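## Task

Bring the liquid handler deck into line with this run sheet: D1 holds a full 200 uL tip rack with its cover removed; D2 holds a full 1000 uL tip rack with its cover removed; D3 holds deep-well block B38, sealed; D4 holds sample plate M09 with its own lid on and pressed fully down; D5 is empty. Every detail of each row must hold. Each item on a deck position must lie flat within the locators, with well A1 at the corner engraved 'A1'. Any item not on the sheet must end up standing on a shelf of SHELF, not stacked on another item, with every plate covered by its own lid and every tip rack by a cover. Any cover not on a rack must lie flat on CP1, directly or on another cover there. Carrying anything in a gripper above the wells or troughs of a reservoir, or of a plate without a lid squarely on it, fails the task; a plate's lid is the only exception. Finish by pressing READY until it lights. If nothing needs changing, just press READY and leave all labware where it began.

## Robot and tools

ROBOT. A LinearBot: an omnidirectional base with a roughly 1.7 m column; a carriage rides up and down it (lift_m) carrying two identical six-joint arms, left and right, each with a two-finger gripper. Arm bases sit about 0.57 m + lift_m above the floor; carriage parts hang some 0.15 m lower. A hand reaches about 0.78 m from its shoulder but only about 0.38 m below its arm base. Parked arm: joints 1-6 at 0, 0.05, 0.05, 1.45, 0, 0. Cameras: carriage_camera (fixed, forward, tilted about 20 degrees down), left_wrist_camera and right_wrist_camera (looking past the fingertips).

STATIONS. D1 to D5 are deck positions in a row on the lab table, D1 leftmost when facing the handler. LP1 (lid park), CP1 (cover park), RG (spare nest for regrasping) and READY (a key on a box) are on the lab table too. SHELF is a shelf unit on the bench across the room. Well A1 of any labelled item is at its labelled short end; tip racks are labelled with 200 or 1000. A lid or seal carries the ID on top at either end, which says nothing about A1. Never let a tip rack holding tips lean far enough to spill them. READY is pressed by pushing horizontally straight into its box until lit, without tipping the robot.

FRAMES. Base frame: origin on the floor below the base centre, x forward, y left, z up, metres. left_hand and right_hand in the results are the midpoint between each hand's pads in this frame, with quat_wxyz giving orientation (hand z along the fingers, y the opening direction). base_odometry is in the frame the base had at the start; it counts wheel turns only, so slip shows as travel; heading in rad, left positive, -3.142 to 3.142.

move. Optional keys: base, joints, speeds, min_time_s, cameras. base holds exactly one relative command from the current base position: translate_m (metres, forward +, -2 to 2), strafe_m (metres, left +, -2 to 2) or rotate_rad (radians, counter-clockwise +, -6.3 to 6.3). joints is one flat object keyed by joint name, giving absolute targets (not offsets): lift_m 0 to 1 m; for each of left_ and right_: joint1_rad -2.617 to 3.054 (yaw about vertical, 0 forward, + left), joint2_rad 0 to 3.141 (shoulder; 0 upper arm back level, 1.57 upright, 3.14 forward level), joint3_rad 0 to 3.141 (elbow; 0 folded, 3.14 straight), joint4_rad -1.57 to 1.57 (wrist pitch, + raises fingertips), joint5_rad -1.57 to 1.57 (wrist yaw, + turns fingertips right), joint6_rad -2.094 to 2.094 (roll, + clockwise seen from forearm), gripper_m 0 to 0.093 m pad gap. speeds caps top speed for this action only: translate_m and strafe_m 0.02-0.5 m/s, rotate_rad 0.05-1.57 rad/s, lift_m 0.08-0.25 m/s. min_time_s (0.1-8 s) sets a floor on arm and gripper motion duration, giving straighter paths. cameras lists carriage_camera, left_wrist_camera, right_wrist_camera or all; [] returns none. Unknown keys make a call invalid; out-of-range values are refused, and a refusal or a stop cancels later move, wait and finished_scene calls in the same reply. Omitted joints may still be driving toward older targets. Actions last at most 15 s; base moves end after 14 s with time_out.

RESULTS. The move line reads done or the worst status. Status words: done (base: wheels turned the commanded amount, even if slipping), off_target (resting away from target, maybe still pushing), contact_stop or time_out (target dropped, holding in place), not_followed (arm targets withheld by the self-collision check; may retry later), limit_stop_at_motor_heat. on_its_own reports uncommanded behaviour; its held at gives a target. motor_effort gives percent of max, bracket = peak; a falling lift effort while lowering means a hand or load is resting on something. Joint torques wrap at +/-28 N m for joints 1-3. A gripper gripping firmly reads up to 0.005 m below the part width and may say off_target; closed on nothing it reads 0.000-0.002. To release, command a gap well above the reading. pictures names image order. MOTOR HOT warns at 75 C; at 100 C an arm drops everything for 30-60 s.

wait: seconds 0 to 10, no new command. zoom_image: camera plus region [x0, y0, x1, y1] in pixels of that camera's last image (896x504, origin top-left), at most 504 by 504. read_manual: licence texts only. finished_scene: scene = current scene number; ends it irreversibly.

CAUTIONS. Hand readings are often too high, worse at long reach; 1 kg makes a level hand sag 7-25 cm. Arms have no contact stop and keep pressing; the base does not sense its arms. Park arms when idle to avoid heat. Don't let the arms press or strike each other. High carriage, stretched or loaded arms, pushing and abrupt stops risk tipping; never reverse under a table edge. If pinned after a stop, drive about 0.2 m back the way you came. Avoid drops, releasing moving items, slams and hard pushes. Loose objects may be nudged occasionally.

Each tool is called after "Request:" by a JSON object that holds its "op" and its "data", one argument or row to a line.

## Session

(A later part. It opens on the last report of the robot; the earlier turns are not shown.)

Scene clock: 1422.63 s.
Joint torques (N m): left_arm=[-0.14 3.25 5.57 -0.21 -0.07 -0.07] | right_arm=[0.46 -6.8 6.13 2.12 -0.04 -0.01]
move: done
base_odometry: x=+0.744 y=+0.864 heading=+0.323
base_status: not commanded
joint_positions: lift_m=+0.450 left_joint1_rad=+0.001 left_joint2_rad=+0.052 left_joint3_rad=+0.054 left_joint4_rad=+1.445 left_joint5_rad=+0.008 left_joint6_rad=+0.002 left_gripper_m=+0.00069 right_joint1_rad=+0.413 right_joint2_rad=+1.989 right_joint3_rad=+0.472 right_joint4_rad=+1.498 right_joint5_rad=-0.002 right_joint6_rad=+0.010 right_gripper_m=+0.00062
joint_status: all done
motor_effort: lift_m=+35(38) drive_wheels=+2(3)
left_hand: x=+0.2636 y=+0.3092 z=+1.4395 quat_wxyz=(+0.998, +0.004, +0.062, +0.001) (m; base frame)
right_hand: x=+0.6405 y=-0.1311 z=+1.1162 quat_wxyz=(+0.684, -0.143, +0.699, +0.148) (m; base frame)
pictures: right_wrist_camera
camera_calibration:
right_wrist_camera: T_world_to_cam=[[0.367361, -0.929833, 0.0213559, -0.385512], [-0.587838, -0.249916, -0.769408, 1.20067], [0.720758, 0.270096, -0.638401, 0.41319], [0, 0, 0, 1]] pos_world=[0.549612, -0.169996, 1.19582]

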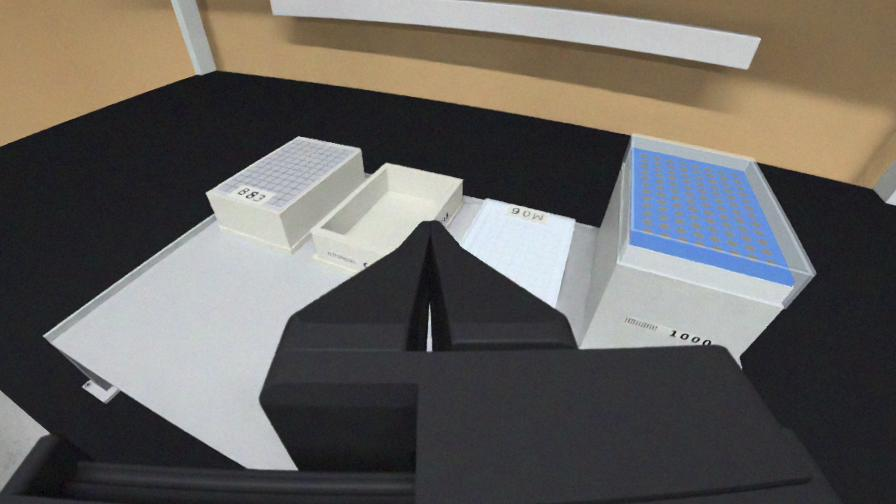

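Request:
{"op": "move", "data": {
  "joints": {"right_joint1_rad": 0.1},
  "min_time_s": 1.5,
  "cameras": ["right_wrist_camera"]
}}

Request:
{"op": "zoom_image", "data": {
  "camera": "right_wrist_camera",
  "region": [120, 190, 320, 350]
}}

Scene clock: 1436.07 s.
Joint torques (N m): left_arm=[-0.12 3.25 5.55 -0.21 -0.07 -0.06] | right_arm=[-0.61 -6.82 6.13 2.12 -0.04 -0.01]
move: done
base_odometry: x=+0.744 y=+0.864 heading=+0.323
base_status: not commanded
joint_positions: lift_m=+0.450 left_joint1_rad=+0.001 left_joint2_rad=+0.052 left_joint3_rad=+0.054 left_joint4_rad=+1.445 left_joint5_rad=+0.008 left_joint6_rad=+0.002 left_gripper_m=+0.00069 right_joint1_rad=+0.107 right_joint2_rad=+1.989 right_joint3_rad=+0.472 right_joint4_rad=+1.498 right_joint5_rad=-0.002 right_joint6_rad=+0.010 right_gripper_m=+0.00062
joint_status: all done
motor_effort: lift_m=+34(37) drive_wheels=+2(3)
left_hand: x=+0.2636 y=+0.3092 z=+1.4395 quat_wxyz=(+0.998, +0.004, +0.062, +0.001) (m; base frame)
right_hand: x=+0.6756 y=-0.2627 z=+1.1162 quat_wxyz=(+0.699, -0.035, +0.713, +0.042) (m; base frame)
pictures: right_wrist_camera
camera_calibration:
right_wrist_camera: T_world_to_cam=[[0.069854, -0.997329, 0.0213417, -0.337431], [-0.635545, -0.0609839, -0.769651, 1.27063], [0.768897, 0.0401996, -0.638108, 0.330239], [0, 0, 0, 1]] pos_world=[0.577197, -0.272317, 1.19587]

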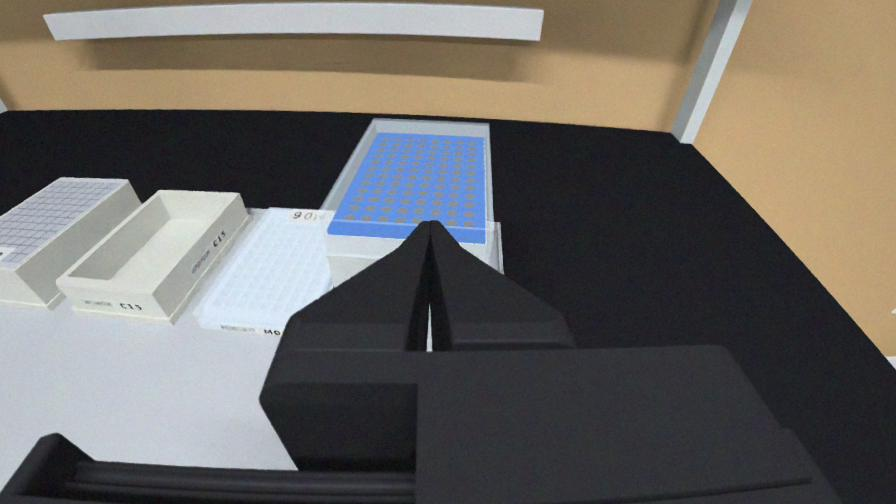

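Scaled by 2.520.

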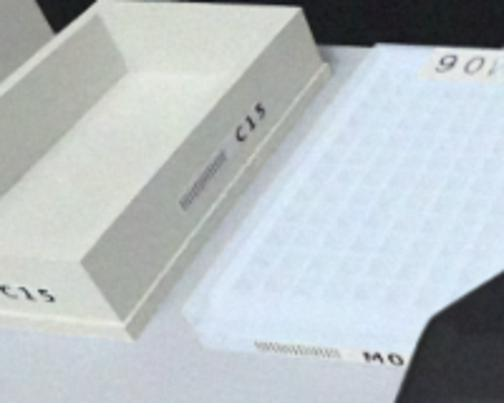

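Request:
{"op": "move", "data": {
  "joints": {"right_joint1_rad": 0, "right_joint2_rad": 0.05, "right_joint3_rad": 0.05, "right_joint4_rad": 1.45, "right_joint5_rad": 0, "right_joint6_rad": 0},
  "min_time_s": 2.5,
  "cameras": []
}}

Request:
{"op": "move", "data": {
  "base": {"translate_m": -1.2},
  "joints": {"lift_m": 0.25},
  "cameras": []
}}

Request:
{"op": "move", "data": {
  "base": {"rotate_rad": -3.1416},
  "cameras": []
}}

Request:
{"op": "move", "data": {
  "base": {"strafe_m": 0.83},
  "speeds": {"strafe_m": 0.35},
  "cameras": ["carriage_camera"]
}}

Scene clock: 1459.00 s.
Joint torques (N m): left_arm=[-0.1 3.28 5.57 -0.22 -0.08 -0.06] | right_arm=[-0.65 3.43 6.24 -0.29 -0.05 -0.01]
move: done
base_odometry: x=+0.744 y=+0.864 heading=+0.323
base_status: not commanded
joint_positions: lift_m=+0.450 left_joint1_rad=+0.001 left_joint2_rad=+0.052 left_joint3_rad=+0.054 left_joint4_rad=+1.445 left_joint5_rad=+0.008 left_joint6_rad=+0.002 left_gripper_m=+0.00069 right_joint1_rad=+0.007 right_joint2_rad=+0.059 right_joint3_rad=+0.057 right_joint4_rad=+1.467 right_joint5_rad=-0.002 right_joint6_rad=+0.010 right_gripper_m=+0.00062
joint_status: all done
motor_effort: lift_m=+31(36) drive_wheels=+1(6)
left_hand: x=+0.2636 y=+0.3092 z=+1.4395 quat_wxyz=(+0.998, +0.004, +0.062, +0.001) (m; base frame)
right_hand: x=+0.2597 y=-0.3101 z=+1.4406 quat_wxyz=(+0.999, -0.001, +0.053, +0.009) (m; base frame)
pictures: none
No camera images: "cameras" was empty.

Scene clock: 1463.83 s.
Joint torques (N m): left_arm=[-0.13 3.28 5.59 -0.22 -0.08 -0.05] | right_arm=[-0.65 3.63 7.08 -0.2 -0.05 0]
move: done
base_odometry: x=-0.394 y=+0.482 heading=+0.323
base_status: done
joint_positions: lift_m=+0.250 left_joint1_rad=+0.001 left_joint2_rad=+0.052 left_joint3_rad=+0.054 left_joint4_rad=+1.445 left_joint5_rad=+0.008 left_joint6_rad=+0.002 left_gripper_m=+0.00069 right_joint1_rad=+0.007 right_joint2_rad=+0.057 right_joint3_rad=+0.048 right_joint4_rad=+1.455 right_joint5_rad=-0.001 right_joint6_rad=+0.010 right_gripper_m=+0.00062
joint_status: all done
motor_effort: lift_m=+31(34) drive_wheels=-4(15)
left_hand: x=+0.2636 y=+0.3092 z=+1.2397 quat_wxyz=(+0.998, +0.004, +0.062, +0.001) (m; base frame)
right_hand: x=+0.2644 y=-0.3101 z=+1.2384 quat_wxyz=(+0.998, -0.001, +0.062, +0.009) (m; base frame)
pictures: none
No camera images: "cameras" was empty.

Scene clock: 1468.10 s.
Joint torques (N m): left_arm=[-0.14 3.29 5.57 -0.22 -0.06 -0.06] | right_arm=[-0.65 3.62 7.1 -0.15 -0.05 -0.01]
move: done
base_odometry: x=-0.394 y=+0.482 heading=-2.818
base_status: done
joint_positions: lift_m=+0.250 left_joint1_rad=+0.001 left_joint2_rad=+0.052 left_joint3_rad=+0.054 left_joint4_rad=+1.446 left_joint5_rad=+0.006 left_joint6_rad=+0.002 left_gripper_m=+0.00068 right_joint1_rad=+0.007 right_joint2_rad=+0.057 right_joint3_rad=+0.048 right_joint4_rad=+1.452 right_joint5_rad=-0.001 right_joint6_rad=+0.010 right_gripper_m=+0.00061
joint_status: not commanded
motor_effort: lift_m=+28(35) drive_wheels=+0(9)
left_hand: x=+0.2635 y=+0.3095 z=+1.2398 quat_wxyz=(+0.998, +0.003, +0.062, +0.001) (m; base frame)
right_hand: x=+0.2652 y=-0.3101 z=+1.2383 quat_wxyz=(+0.998, -0.001, +0.064, +0.009) (m; base frame)
pictures: none
No camera images: "cameras" was empty.

Scene clock: 1472.17 s.
Joint torques (N m): left_arm=[-0.13 3.23 5.6 -0.22 -0.04 -0.06] | right_arm=[-0.59 3.62 7.1 -0.14 -0.06 -0.01]
move: done
base_odometry: x=-0.131 y=-0.305 heading=-2.819
base_status: done
joint_positions: lift_m=+0.250 left_joint1_rad=+0.001 left_joint2_rad=+0.052 left_joint3_rad=+0.054 left_joint4_rad=+1.446 left_joint5_rad=+0.006 left_joint6_rad=+0.002 left_gripper_m=+0.00068 right_joint1_rad=+0.007 right_joint2_rad=+0.057 right_joint3_rad=+0.048 right_joint4_rad=+1.452 right_joint5_rad=-0.001 right_joint6_rad=+0.010 right_gripper_m=+0.00061
joint_status: not commanded
motor_effort: lift_m=+31(35) drive_wheels=-5(12)
left_hand: x=+0.2635 y=+0.3095 z=+1.2398 quat_wxyz=(+0.998, +0.003, +0.062, +0.001) (m; base frame)
right_hand: x=+0.2652 y=-0.3102 z=+1.2383 quat_wxyz=(+0.998, +0.000, +0.064, +0.009) (m; base frame)
pictures: carriage_camera
camera_calibration:
carriage_camera: T_world_to_cam=[[-0.0149295, -0.999707, -0.0190761, 0.0238117], [-0.307061, 0.0227403, -0.951418, 1.19884], [0.951573, -0.00834669, -0.307311, 0.256932], [0, 0, 0, 1]] pos_world=[0.123983, -0.00131271, 1.22001]

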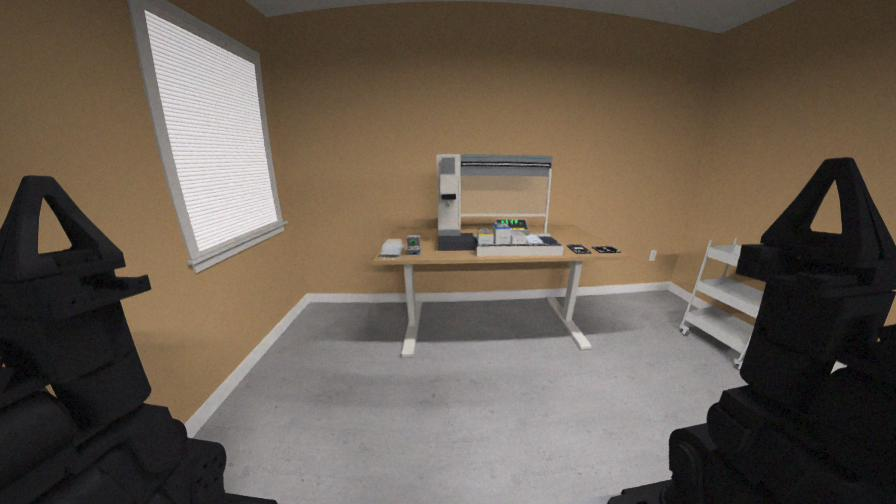

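Request:
{"op": "move", "data": {
  "base": {"translate_m": 0.5},
  "cameras": ["carriage_camera"]
}}

Request:
{"op": "zoom_image", "data": {
  "camera": "carriage_camera",
  "region": [310, 210, 490, 310]
}}

Scene clock: 1478.73 s.
Joint torques (N m): left_arm=[-0.14 3.29 5.61 -0.22 -0.06 -0.06] | right_arm=[-0.58 3.6 7.1 -0.14 -0.04 -0.01]
move: done
base_odometry: x=-0.605 y=-0.464 heading=-2.818
base_status: done
joint_positions: lift_m=+0.250 left_joint1_rad=+0.001 left_joint2_rad=+0.052 left_joint3_rad=+0.054 left_joint4_rad=+1.446 left_joint5_rad=+0.006 left_joint6_rad=+0.002 left_gripper_m=+0.00068 right_joint1_rad=+0.007 right_joint2_rad=+0.057 right_joint3_rad=+0.048 right_joint4_rad=+1.452 right_joint5_rad=-0.001 right_joint6_rad=+0.010 right_gripper_m=+0.00061
joint_status: not commanded
motor_effort: lift_m=+28(34) drive_wheels=-4(10)
left_hand: x=+0.2635 y=+0.3095 z=+1.2398 quat_wxyz=(+0.998, +0.003, +0.062, +0.001) (m; base frame)
right_hand: x=+0.2652 y=-0.3102 z=+1.2383 quat_wxyz=(+0.998, +0.000, +0.064, +0.009) (m; base frame)
pictures: carriage_camera
camera_calibration:
carriage_camera: T_world_to_cam=[[-0.0149295, -0.999707, -0.0190761, 0.0238117], [-0.307061, 0.0227403, -0.951418, 1.19884], [0.951573, -0.00834669, -0.307311, 0.256932], [0, 0, 0, 1]] pos_world=[0.123983, -0.00131271, 1.22001]

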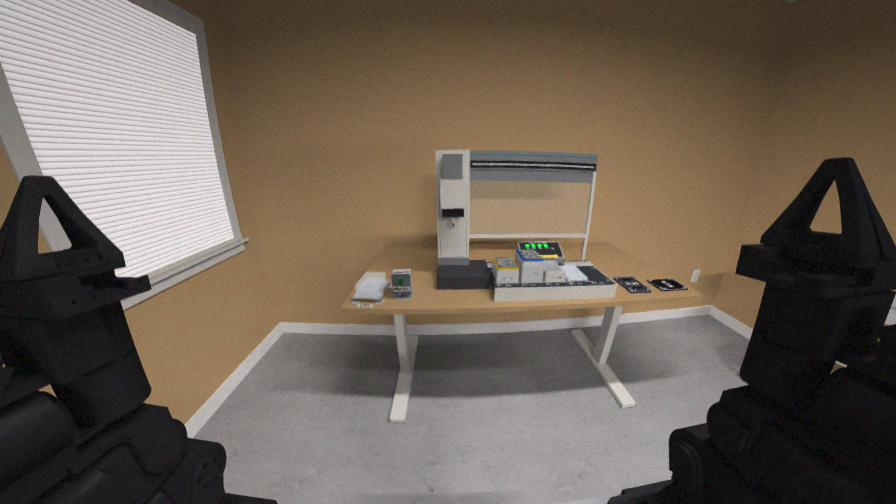

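Scaled by 2.800.

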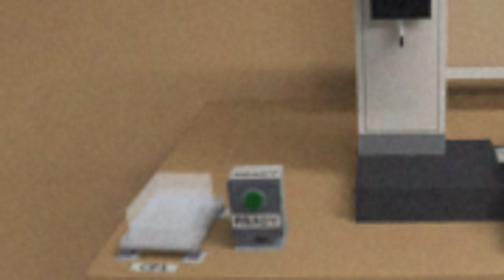

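Request:
{"op": "move", "data": {
  "base": {"translate_m": 0.2},
  "cameras": []
}}

Request:
{"op": "move", "data": {
  "joints": {"left_joint1_rad": 0.0, "left_joint2_rad": 2.002, "left_joint3_rad": 0.487, "left_joint4_rad": 1.515, "left_gripper_m": 0.0},
  "min_time_s": 3.0,
  "cameras": ["left_wrist_camera"]
}}

Scene clock: 1487.27 s.
Joint torques (N m): left_arm=[-0.14 3.25 5.59 -0.22 -0.05 -0.05] | right_arm=[-0.58 3.6 7.12 -0.11 -0.05 0]
move: done
base_odometry: x=-0.794 y=-0.528 heading=-2.818
base_status: done
joint_positions: lift_m=+0.250 left_joint1_rad=+0.001 left_joint2_rad=+0.052 left_joint3_rad=+0.054 left_joint4_rad=+1.446 left_joint5_rad=+0.006 left_joint6_rad=+0.002 left_gripper_m=+0.00068 right_joint1_rad=+0.007 right_joint2_rad=+0.057 right_joint3_rad=+0.048 right_joint4_rad=+1.451 right_joint5_rad=-0.001 right_joint6_rad=+0.010 right_gripper_m=+0.00061
joint_status: not commanded
motor_effort: lift_m=+33(34) drive_wheels=-3(10)
left_hand: x=+0.2634 y=+0.3095 z=+1.2398 quat_wxyz=(+0.998, +0.003, +0.061, +0.001) (m; base frame)
right_hand: x=+0.2655 y=-0.3102 z=+1.2382 quat_wxyz=(+0.998, +0.000, +0.064, +0.009) (m; base frame)
pictures: none
No camera images: "cameras" was empty.

Scene clock: 1490.57 s.
Joint torques (N m): left_arm=[-0.16 -6.65 5.3 2.13 -0.05 -0.05] | right_arm=[-0.59 3.62 7.1 -0.13 -0.05 -0.01]
move: done
base_odometry: x=-0.794 y=-0.528 heading=-2.818
base_status: not commanded
joint_positions: lift_m=+0.250 left_joint1_rad=+0.001 left_joint2_rad=+1.991 left_joint3_rad=+0.470 left_joint4_rad=+1.502 left_joint5_rad=+0.006 left_joint6_rad=+0.002 left_gripper_m=+0.00068 right_joint1_rad=+0.007 right_joint2_rad=+0.057 right_joint3_rad=+0.048 right_joint4_rad=+1.451 right_joint5_rad=-0.001 right_joint6_rad=+0.010 right_gripper_m=+0.00061
joint_status: all done
motor_effort: lift_m=+29(34) drive_wheels=+0(4)
left_hand: x=+0.6777 y=+0.3101 z=+0.9163 quat_wxyz=(+0.700, +0.002, +0.714, -0.001) (m; base frame)
right_hand: x=+0.2655 y=-0.3102 z=+1.2382 quat_wxyz=(+0.998, +0.000, +0.064, +0.009) (m; base frame)
pictures: left_wrist_camera
camera_calibration:
left_wrist_camera: T_world_to_cam=[[-0.0206237, -0.999775, -0.00502285, 0.324495], [-0.634668, 0.0169736, -0.772599, 1.13095], [0.77251, -0.012746, -0.634875, 0.188247], [0, 0, 0, 1]] pos_world=[0.579047, 0.307625, 0.994914]

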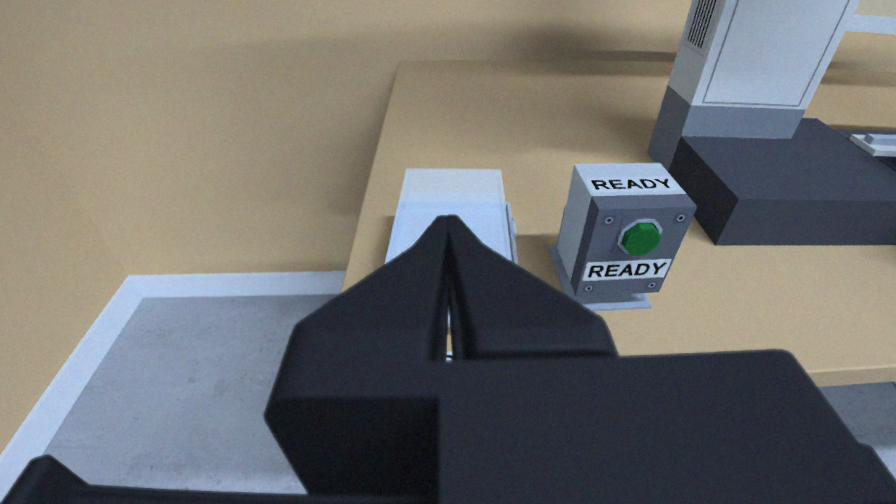

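Request:
{"op": "move", "data": {
  "joints": {"left_joint1_rad": -0.45},
  "min_time_s": 1.5,
  "cameras": ["left_wrist_camera"]
}}

Request:
{"op": "zoom_image", "data": {
  "camera": "left_wrist_camera",
  "region": [130, 120, 430, 370]
}}

Scene clock: 1496.93 s.
Joint torques (N m): left_arm=[-0.53 -6.68 5.31 2.13 -0.04 -0.06] | right_arm=[-0.59 3.62 7.1 -0.13 -0.05 -0.01]
move: done
base_odometry: x=-0.794 y=-0.528 heading=-2.818
base_status: not commanded
joint_positions: lift_m=+0.250 left_joint1_rad=-0.445 left_joint2_rad=+1.991 left_joint3_rad=+0.471 left_joint4_rad=+1.503 left_joint5_rad=+0.006 left_joint6_rad=+0.002 left_gripper_m=+0.00068 right_joint1_rad=+0.007 right_joint2_rad=+0.057 right_joint3_rad=+0.048 right_joint4_rad=+1.451 right_joint5_rad=-0.001 right_joint6_rad=+0.010 right_gripper_m=+0.00061
joint_status: all done
motor_effort: lift_m=+31(33) drive_wheels=+1(1)
left_hand: x=+0.6340 y=+0.1179 z=+0.9167 quat_wxyz=(+0.683, +0.160, +0.695, -0.156) (m; base frame)
right_hand: x=+0.2655 y=-0.3102 z=+1.2382 quat_wxyz=(+0.998, +0.000, +0.064, +0.009) (m; base frame)
pictures: left_wrist_camera
camera_calibration:
left_wrist_camera: T_world_to_cam=[[-0.449472, -0.89328, -0.00506279, 0.390852], [-0.564322, 0.288335, -0.773566, 1.03108], [0.692471, -0.34484, -0.633696, 0.308629], [0, 0, 0, 1]] pos_world=[0.543824, 0.158271, 0.995166]

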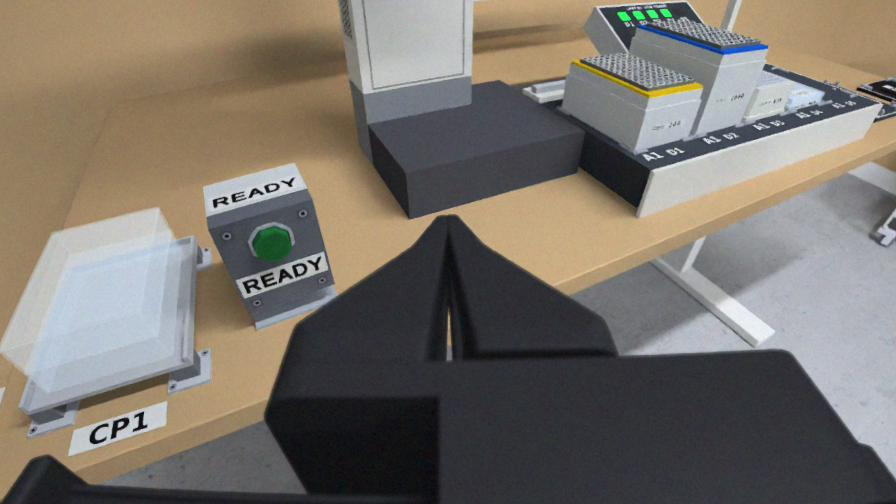

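Scaled by 1.680.

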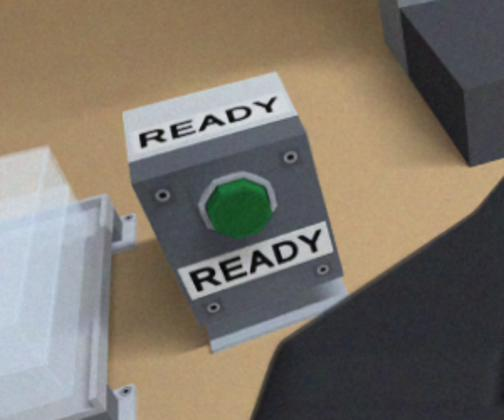

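Request:
{"op": "zoom_image", "data": {
  "camera": "left_wrist_camera",
  "region": [0, 190, 230, 450]
}}

Scaled by 1.938.

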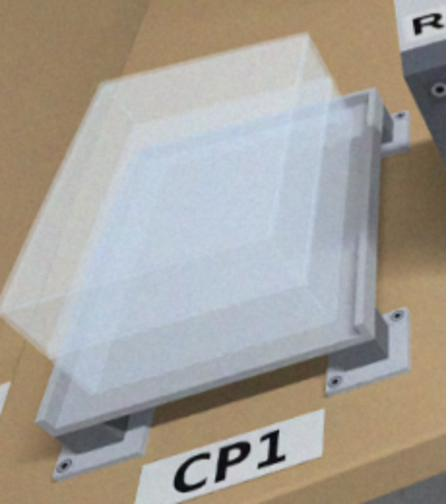

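Request:
{"op": "zoom_image", "data": {
  "camera": "left_wrist_camera",
  "region": [540, 0, 896, 210]
}}

Scaled by 1.416.

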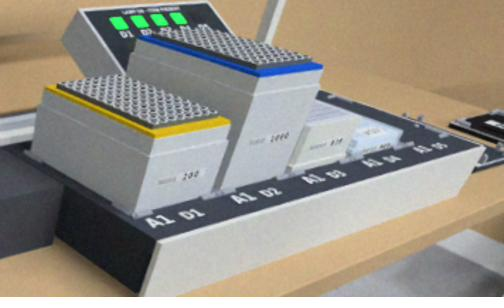

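Request:
{"op": "zoom_image", "data": {
  "camera": "left_wrist_camera",
  "region": [555, 50, 765, 175]
}}

Scaled by 2.400.

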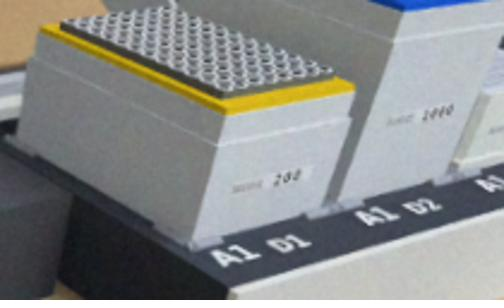

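Request:
{"op": "move", "data": {
  "joints": {"left_joint1_rad": 0.0, "lift_m": 0.16},
  "min_time_s": 1.5,
  "cameras": []
}}

Request:
{"op": "move", "data": {
  "joints": {"right_joint1_rad": 0.15, "right_joint2_rad": 2.002, "right_joint3_rad": 0.487, "right_joint4_rad": 1.515, "right_joint5_rad": 0.0},
  "min_time_s": 3.0,
  "cameras": ["right_wrist_camera"]
}}

Request:
{"op": "zoom_image", "data": {
  "camera": "right_wrist_camera",
  "region": [180, 100, 540, 320]
}}

Scene clock: 1546.50 s.
Joint torques (N m): left_arm=[0.42 -7.39 4.77 2.01 -0.04 -0.06] | right_arm=[-0.58 3.74 7.1 -0.13 -0.04 0]
move: done
base_odometry: x=-0.794 y=-0.528 heading=-2.818
base_status: not commanded
joint_positions: lift_m=+0.160 left_joint1_rad=-0.006 left_joint2_rad=+1.998 left_joint3_rad=+0.476 left_joint4_rad=+1.514 left_joint5_rad=+0.006 left_joint6_rad=+0.002 left_gripper_m=+0.00068 right_joint1_rad=+0.007 right_joint2_rad=+0.055 right_joint3_rad=+0.048 right_joint4_rad=+1.451 right_joint5_rad=-0.001 right_joint6_rad=+0.010 right_gripper_m=+0.00061
joint_status: all done
motor_effort: lift_m=+28(33) drive_wheels=+0(4)
left_hand: x=+0.6792 y=+0.3071 z=+0.8281 quat_wxyz=(+0.704, +0.005, +0.710, -0.003) (m; base frame)
right_hand: x=+0.2650 y=-0.3102 z=+1.1483 quat_wxyz=(+0.998, +0.000, +0.063, +0.009) (m; base frame)
pictures: none
No camera images: "cameras" was empty.

Scene clock: 1549.80 s.
Joint torques (N m): left_arm=[0.39 -7.38 4.75 2.01 -0.04 -0.06] | right_arm=[0.51 -6.83 6.13 2.15 -0.05 -0.01]
move: done
base_odometry: x=-0.794 y=-0.528 heading=-2.818
base_status: not commanded
joint_positions: lift_m=+0.160 left_joint1_rad=-0.006 left_joint2_rad=+1.998 left_joint3_rad=+0.476 left_joint4_rad=+1.514 left_joint5_rad=+0.006 left_joint6_rad=+0.002 left_gripper_m=+0.00068 right_joint1_rad=+0.142 right_joint2_rad=+1.989 right_joint3_rad=+0.472 right_joint4_rad=+1.497 right_joint5_rad=-0.001 right_joint6_rad=+0.010 right_gripper_m=+0.00061
joint_status: all done
motor_effort: lift_m=+33(33) drive_wheels=+1(4)
left_hand: x=+0.6792 y=+0.3071 z=+0.8281 quat_wxyz=(+0.704, +0.005, +0.710, -0.003) (m; base frame)
right_hand: x=+0.6736 y=-0.2472 z=+0.8263 quat_wxyz=(+0.698, -0.047, +0.713, +0.054) (m; base frame)
pictures: right_wrist_camera
camera_calibration:
right_wrist_camera: T_world_to_cam=[[0.104451, -0.9943, 0.0213919, -0.338277], [-0.633917, -0.0831356, -0.76892, 1.03999], [0.766316, 0.0667536, -0.638987, 0.155116], [0, 0, 0, 1]] pos_world=[0.57573, -0.260244, 0.906019]

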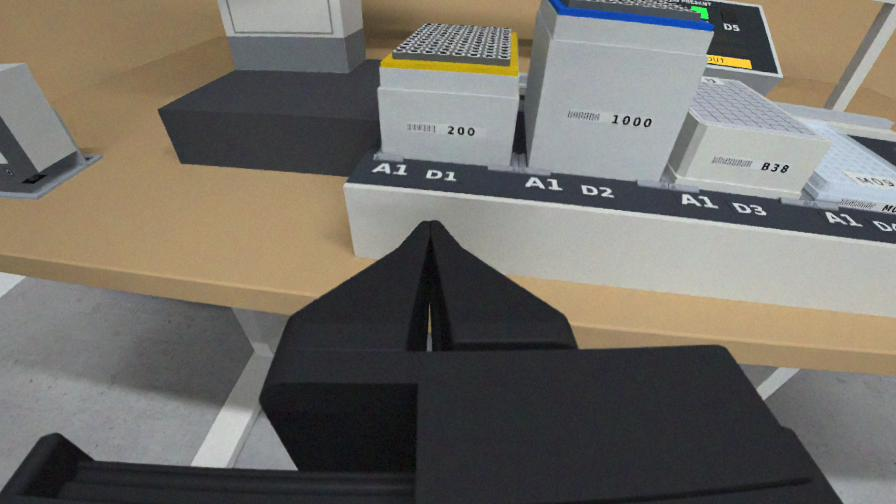

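Scaled by 1.400.

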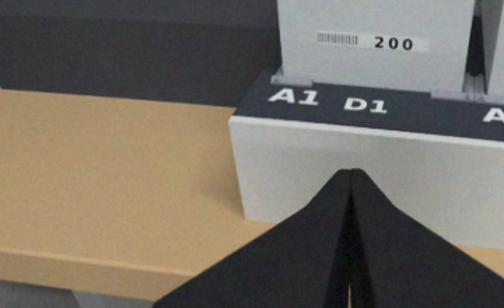

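Request:
{"op": "zoom_image", "data": {
  "camera": "right_wrist_camera",
  "region": [350, 10, 570, 190]
}}

Request:
{"op": "zoom_image", "data": {
  "camera": "right_wrist_camera",
  "region": [620, 80, 896, 240]
}}

Scaled by 2.291.

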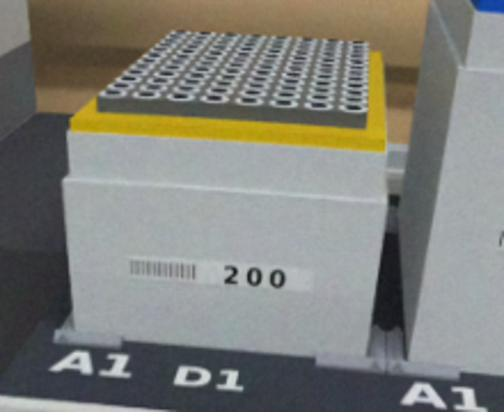

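Scaled by 1.826.

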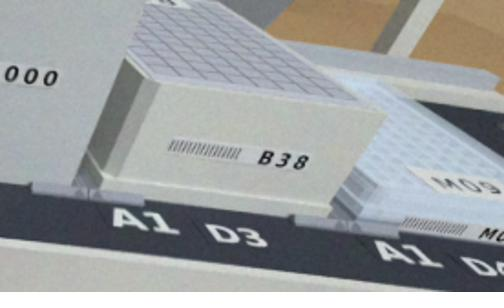

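Request:
{"op": "move", "data": {
  "joints": {"right_joint1_rad": 0, "right_joint2_rad": 0.05, "right_joint3_rad": 0.05, "right_joint4_rad": 1.45, "right_joint5_rad": 0, "right_joint6_rad": 0},
  "min_time_s": 2.5,
  "cameras": []
}}

Request:
{"op": "move", "data": {
  "base": {"strafe_m": -0.134},
  "joints": {"lift_m": 0.18},
  "speeds": {"strafe_m": 0.15},
  "cameras": ["left_wrist_camera"]
}}

Scene clock: 1563.73 s.
Joint torques (N m): left_arm=[0.38 -7.39 4.75 2.01 -0.04 -0.06] | right_arm=[-0.64 3.41 6.26 -0.31 -0.05 -0.01]
move: done
base_odometry: x=-0.794 y=-0.528 heading=-2.818
base_status: not commanded
joint_positions: lift_m=+0.160 left_joint1_rad=-0.006 left_joint2_rad=+1.998 left_joint3_rad=+0.476 left_joint4_rad=+1.514 left_joint5_rad=+0.006 left_joint6_rad=+0.002 left_gripper_m=+0.00068 right_joint1_rad=+0.008 right_joint2_rad=+0.059 right_joint3_rad=+0.057 right_joint4_rad=+1.467 right_joint5_rad=-0.001 right_joint6_rad=+0.010 right_gripper_m=+0.00061
joint_status: all done
motor_effort: lift_m=+29(34) drive_wheels=+0(4)
left_hand: x=+0.6792 y=+0.3071 z=+0.8281 quat_wxyz=(+0.704, +0.005, +0.710, -0.003) (m; base frame)
right_hand: x=+0.2597 y=-0.3102 z=+1.1510 quat_wxyz=(+0.999, -0.001, +0.053, +0.009) (m; base frame)
pictures: none
No camera images: "cameras" was empty.

Scene clock: 1565.60 s.
Joint torques (N m): left_arm=[0.08 -7.5 4.68 1.94 -0.03 -0.06] | right_arm=[-0.55 3.71 6.93 -0.28 -0.05 -0.01]
move: done
base_odometry: x=-0.837 y=-0.401 heading=-2.818
base_status: done
joint_positions: lift_m=+0.180 left_joint1_rad=-0.002 left_joint2_rad=+1.999 left_joint3_rad=+0.477 left_joint4_rad=+1.520 left_joint5_rad=+0.006 left_joint6_rad=+0.002 left_gripper_m=+0.00068 right_joint1_rad=+0.007 right_joint2_rad=+0.056 right_joint3_rad=+0.050 right_joint4_rad=+1.464 right_joint5_rad=-0.002 right_joint6_rad=+0.010 right_gripper_m=+0.00061
joint_status: all done
motor_effort: lift_m=+30(46) drive_wheels=-2(11)
left_hand: x=+0.6794 y=+0.3087 z=+0.8489 quat_wxyz=(+0.706, +0.003, +0.708, -0.002) (m; base frame)
right_hand: x=+0.2615 y=-0.3101 z=+1.1687 quat_wxyz=(+0.998, -0.001, +0.056, +0.009) (m; base frame)
pictures: left_wrist_camera
camera_calibration:
left_wrist_camera: T_world_to_cam=[[-0.023208, -0.999716, -0.00538327, 0.324833], [-0.621862, 0.018652, -0.782904, 1.07955], [0.782783, -0.014822, -0.622119, 0.127003], [0, 0, 0, 1]] pos_world=[0.579453, 0.306488, 0.925943]

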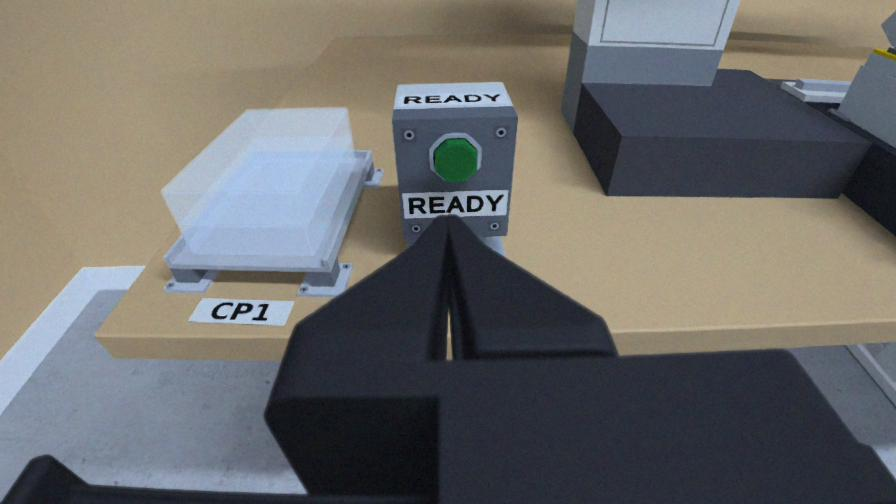

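Request:
{"op": "move", "data": {
  "base": {"strafe_m": -0.004},
  "joints": {"lift_m": 0.144},
  "speeds": {"strafe_m": 0.02},
  "cameras": []
}}

Request:
{"op": "move", "data": {
  "base": {"translate_m": 0.08},
  "speeds": {"translate_m": 0.08},
  "cameras": ["left_wrist_camera"]
}}

Scene clock: 1580.70 s.
Joint torques (N m): left_arm=[0.1 -7.57 4.66 1.99 -0.03 -0.06] | right_arm=[-0.54 3.78 6.98 -0.27 -0.05 -0.01]
move: done
base_odometry: x=-0.839 y=-0.397 heading=-2.817
base_status: done
joint_positions: lift_m=+0.144 left_joint1_rad=-0.002 left_joint2_rad=+2.000 left_joint3_rad=+0.477 left_joint4_rad=+1.516 left_joint5_rad=+0.006 left_joint6_rad=+0.002 left_gripper_m=+0.00068 right_joint1_rad=+0.006 right_joint2_rad=+0.055 right_joint3_rad=+0.049 right_joint4_rad=+1.463 right_joint5_rad=-0.002 right_joint6_rad=+0.010 right_gripper_m=+0.00061
joint_status: all done
motor_effort: lift_m=+30(35) drive_wheels=-2(5)
left_hand: x=+0.6794 y=+0.3088 z=+0.8120 quat_wxyz=(+0.705, +0.003, +0.709, -0.002) (m; base frame)
right_hand: x=+0.2618 y=-0.3101 z=+1.1328 quat_wxyz=(+0.998, -0.001, +0.057, +0.008) (m; base frame)
pictures: none
No camera images: "cameras" was empty.

Scene clock: 1582.40 s.
Joint torques (N m): left_arm=[0.09 -7.61 4.68 1.98 -0.03 -0.06] | right_arm=[-0.54 3.82 7.01 -0.24 -0.04 0]
move: done
base_odometry: x=-0.915 y=-0.422 heading=-2.818
base_status: done
joint_positions: lift_m=+0.144 left_joint1_rad=-0.002 left_joint2_rad=+2.000 left_joint3_rad=+0.477 left_joint4_rad=+1.516 left_joint5_rad=+0.006 left_joint6_rad=+0.002 left_gripper_m=+0.00068 right_joint1_rad=+0.006 right_joint2_rad=+0.055 right_joint3_rad=+0.049 right_joint4_rad=+1.461 right_joint5_rad=-0.002 right_joint6_rad=+0.010 right_gripper_m=+0.00061
joint_status: not commanded
motor_effort: lift_m=+32(33) drive_wheels=-3(9)
left_hand: x=+0.6794 y=+0.3088 z=+0.8120 quat_wxyz=(+0.705, +0.003, +0.709, -0.002) (m; base frame)
right_hand: x=+0.2624 y=-0.3101 z=+1.1328 quat_wxyz=(+0.998, -0.001, +0.058, +0.008) (m; base frame)
pictures: left_wrist_camera
camera_calibration:
left_wrist_camera: T_world_to_cam=[[-0.022851, -0.999725, -0.00528679, 0.324487], [-0.625447, 0.0184211, -0.780049, 1.05085], [0.779932, -0.0145183, -0.625696, 0.108808], [0, 0, 0, 1]] pos_world=[0.579802, 0.30662, 0.889511]

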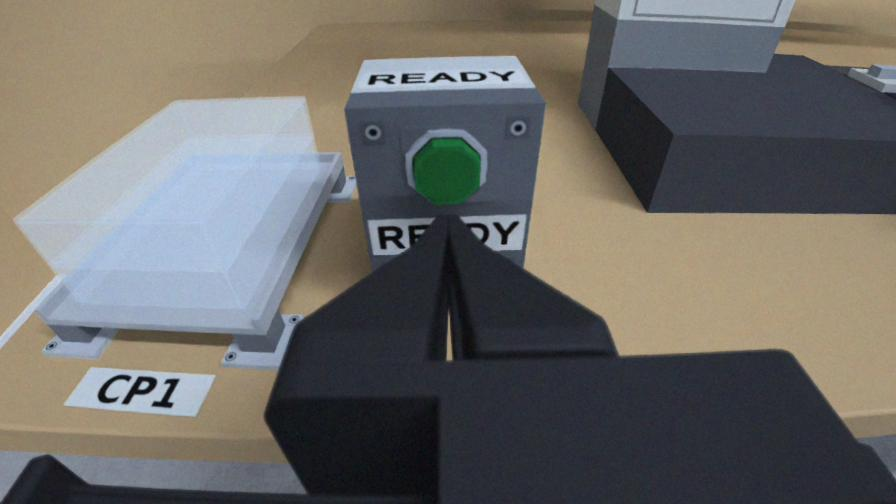

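Request:
{"op": "move", "data": {
  "base": {"translate_m": 0.035},
  "speeds": {"translate_m": 0.05},
  "cameras": ["left_wrist_camera"]
}}

Scene clock: 1597.67 s.
Joint torques (N m): no reading
move: unfinished
base_odometry: x=-0.947 y=-0.433 heading=-2.818
base_status: translate_m unfinished
joint_positions: lift_m=+0.144 left_joint1_rad=-0.002 left_joint2_rad=+2.000 left_joint3_rad=+0.477 left_joint4_rad=+1.517 left_joint5_rad=+0.006 left_joint6_rad=+0.002 left_gripper_m=+0.00068 right_joint1_rad=+0.006 right_joint2_rad=+0.055 right_joint3_rad=+0.049 right_joint4_rad=+1.458 right_joint5_rad=-0.002 right_joint6_rad=+0.010 right_gripper_m=+0.00061
joint_status: not commanded
motor_effort: lift_m=+32(32) drive_wheels=+1(9)
left_hand: x=+0.6794 y=+0.3088 z=+0.8122 quat_wxyz=(+0.705, +0.003, +0.709, -0.002) (m; base frame)
right_hand: x=+0.2630 y=-0.3101 z=+1.1327 quat_wxyz=(+0.998, -0.001, +0.059, +0.008) (m; base frame)
pictures: left_wrist_camera
camera_calibration:
left_wrist_camera: T_world_to_cam=[[-0.022847, -0.999725, -0.00530288, 0.324498], [-0.624851, 0.0184201, -0.780526, 1.05098], [0.780409, -0.0145192, -0.6251, 0.108117], [0, 0, 0, 1]] pos_world=[0.579744, 0.30662, 0.889622]
The task's run has ended: the event that ends the task has happened.

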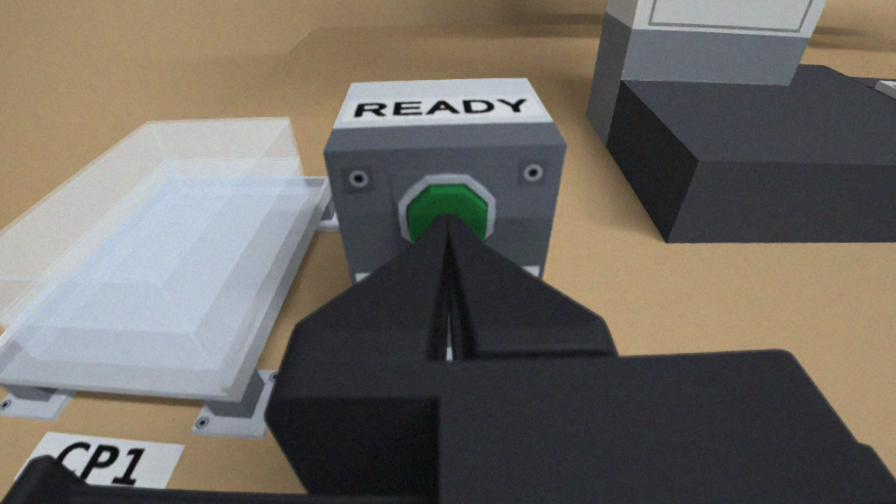

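The READY event has fired, so the task run has ended. I'll close the scene.

Request:
{"op": "finished_scene", "data": {
  "scene": 2
}}

The scene is finished: the task was done.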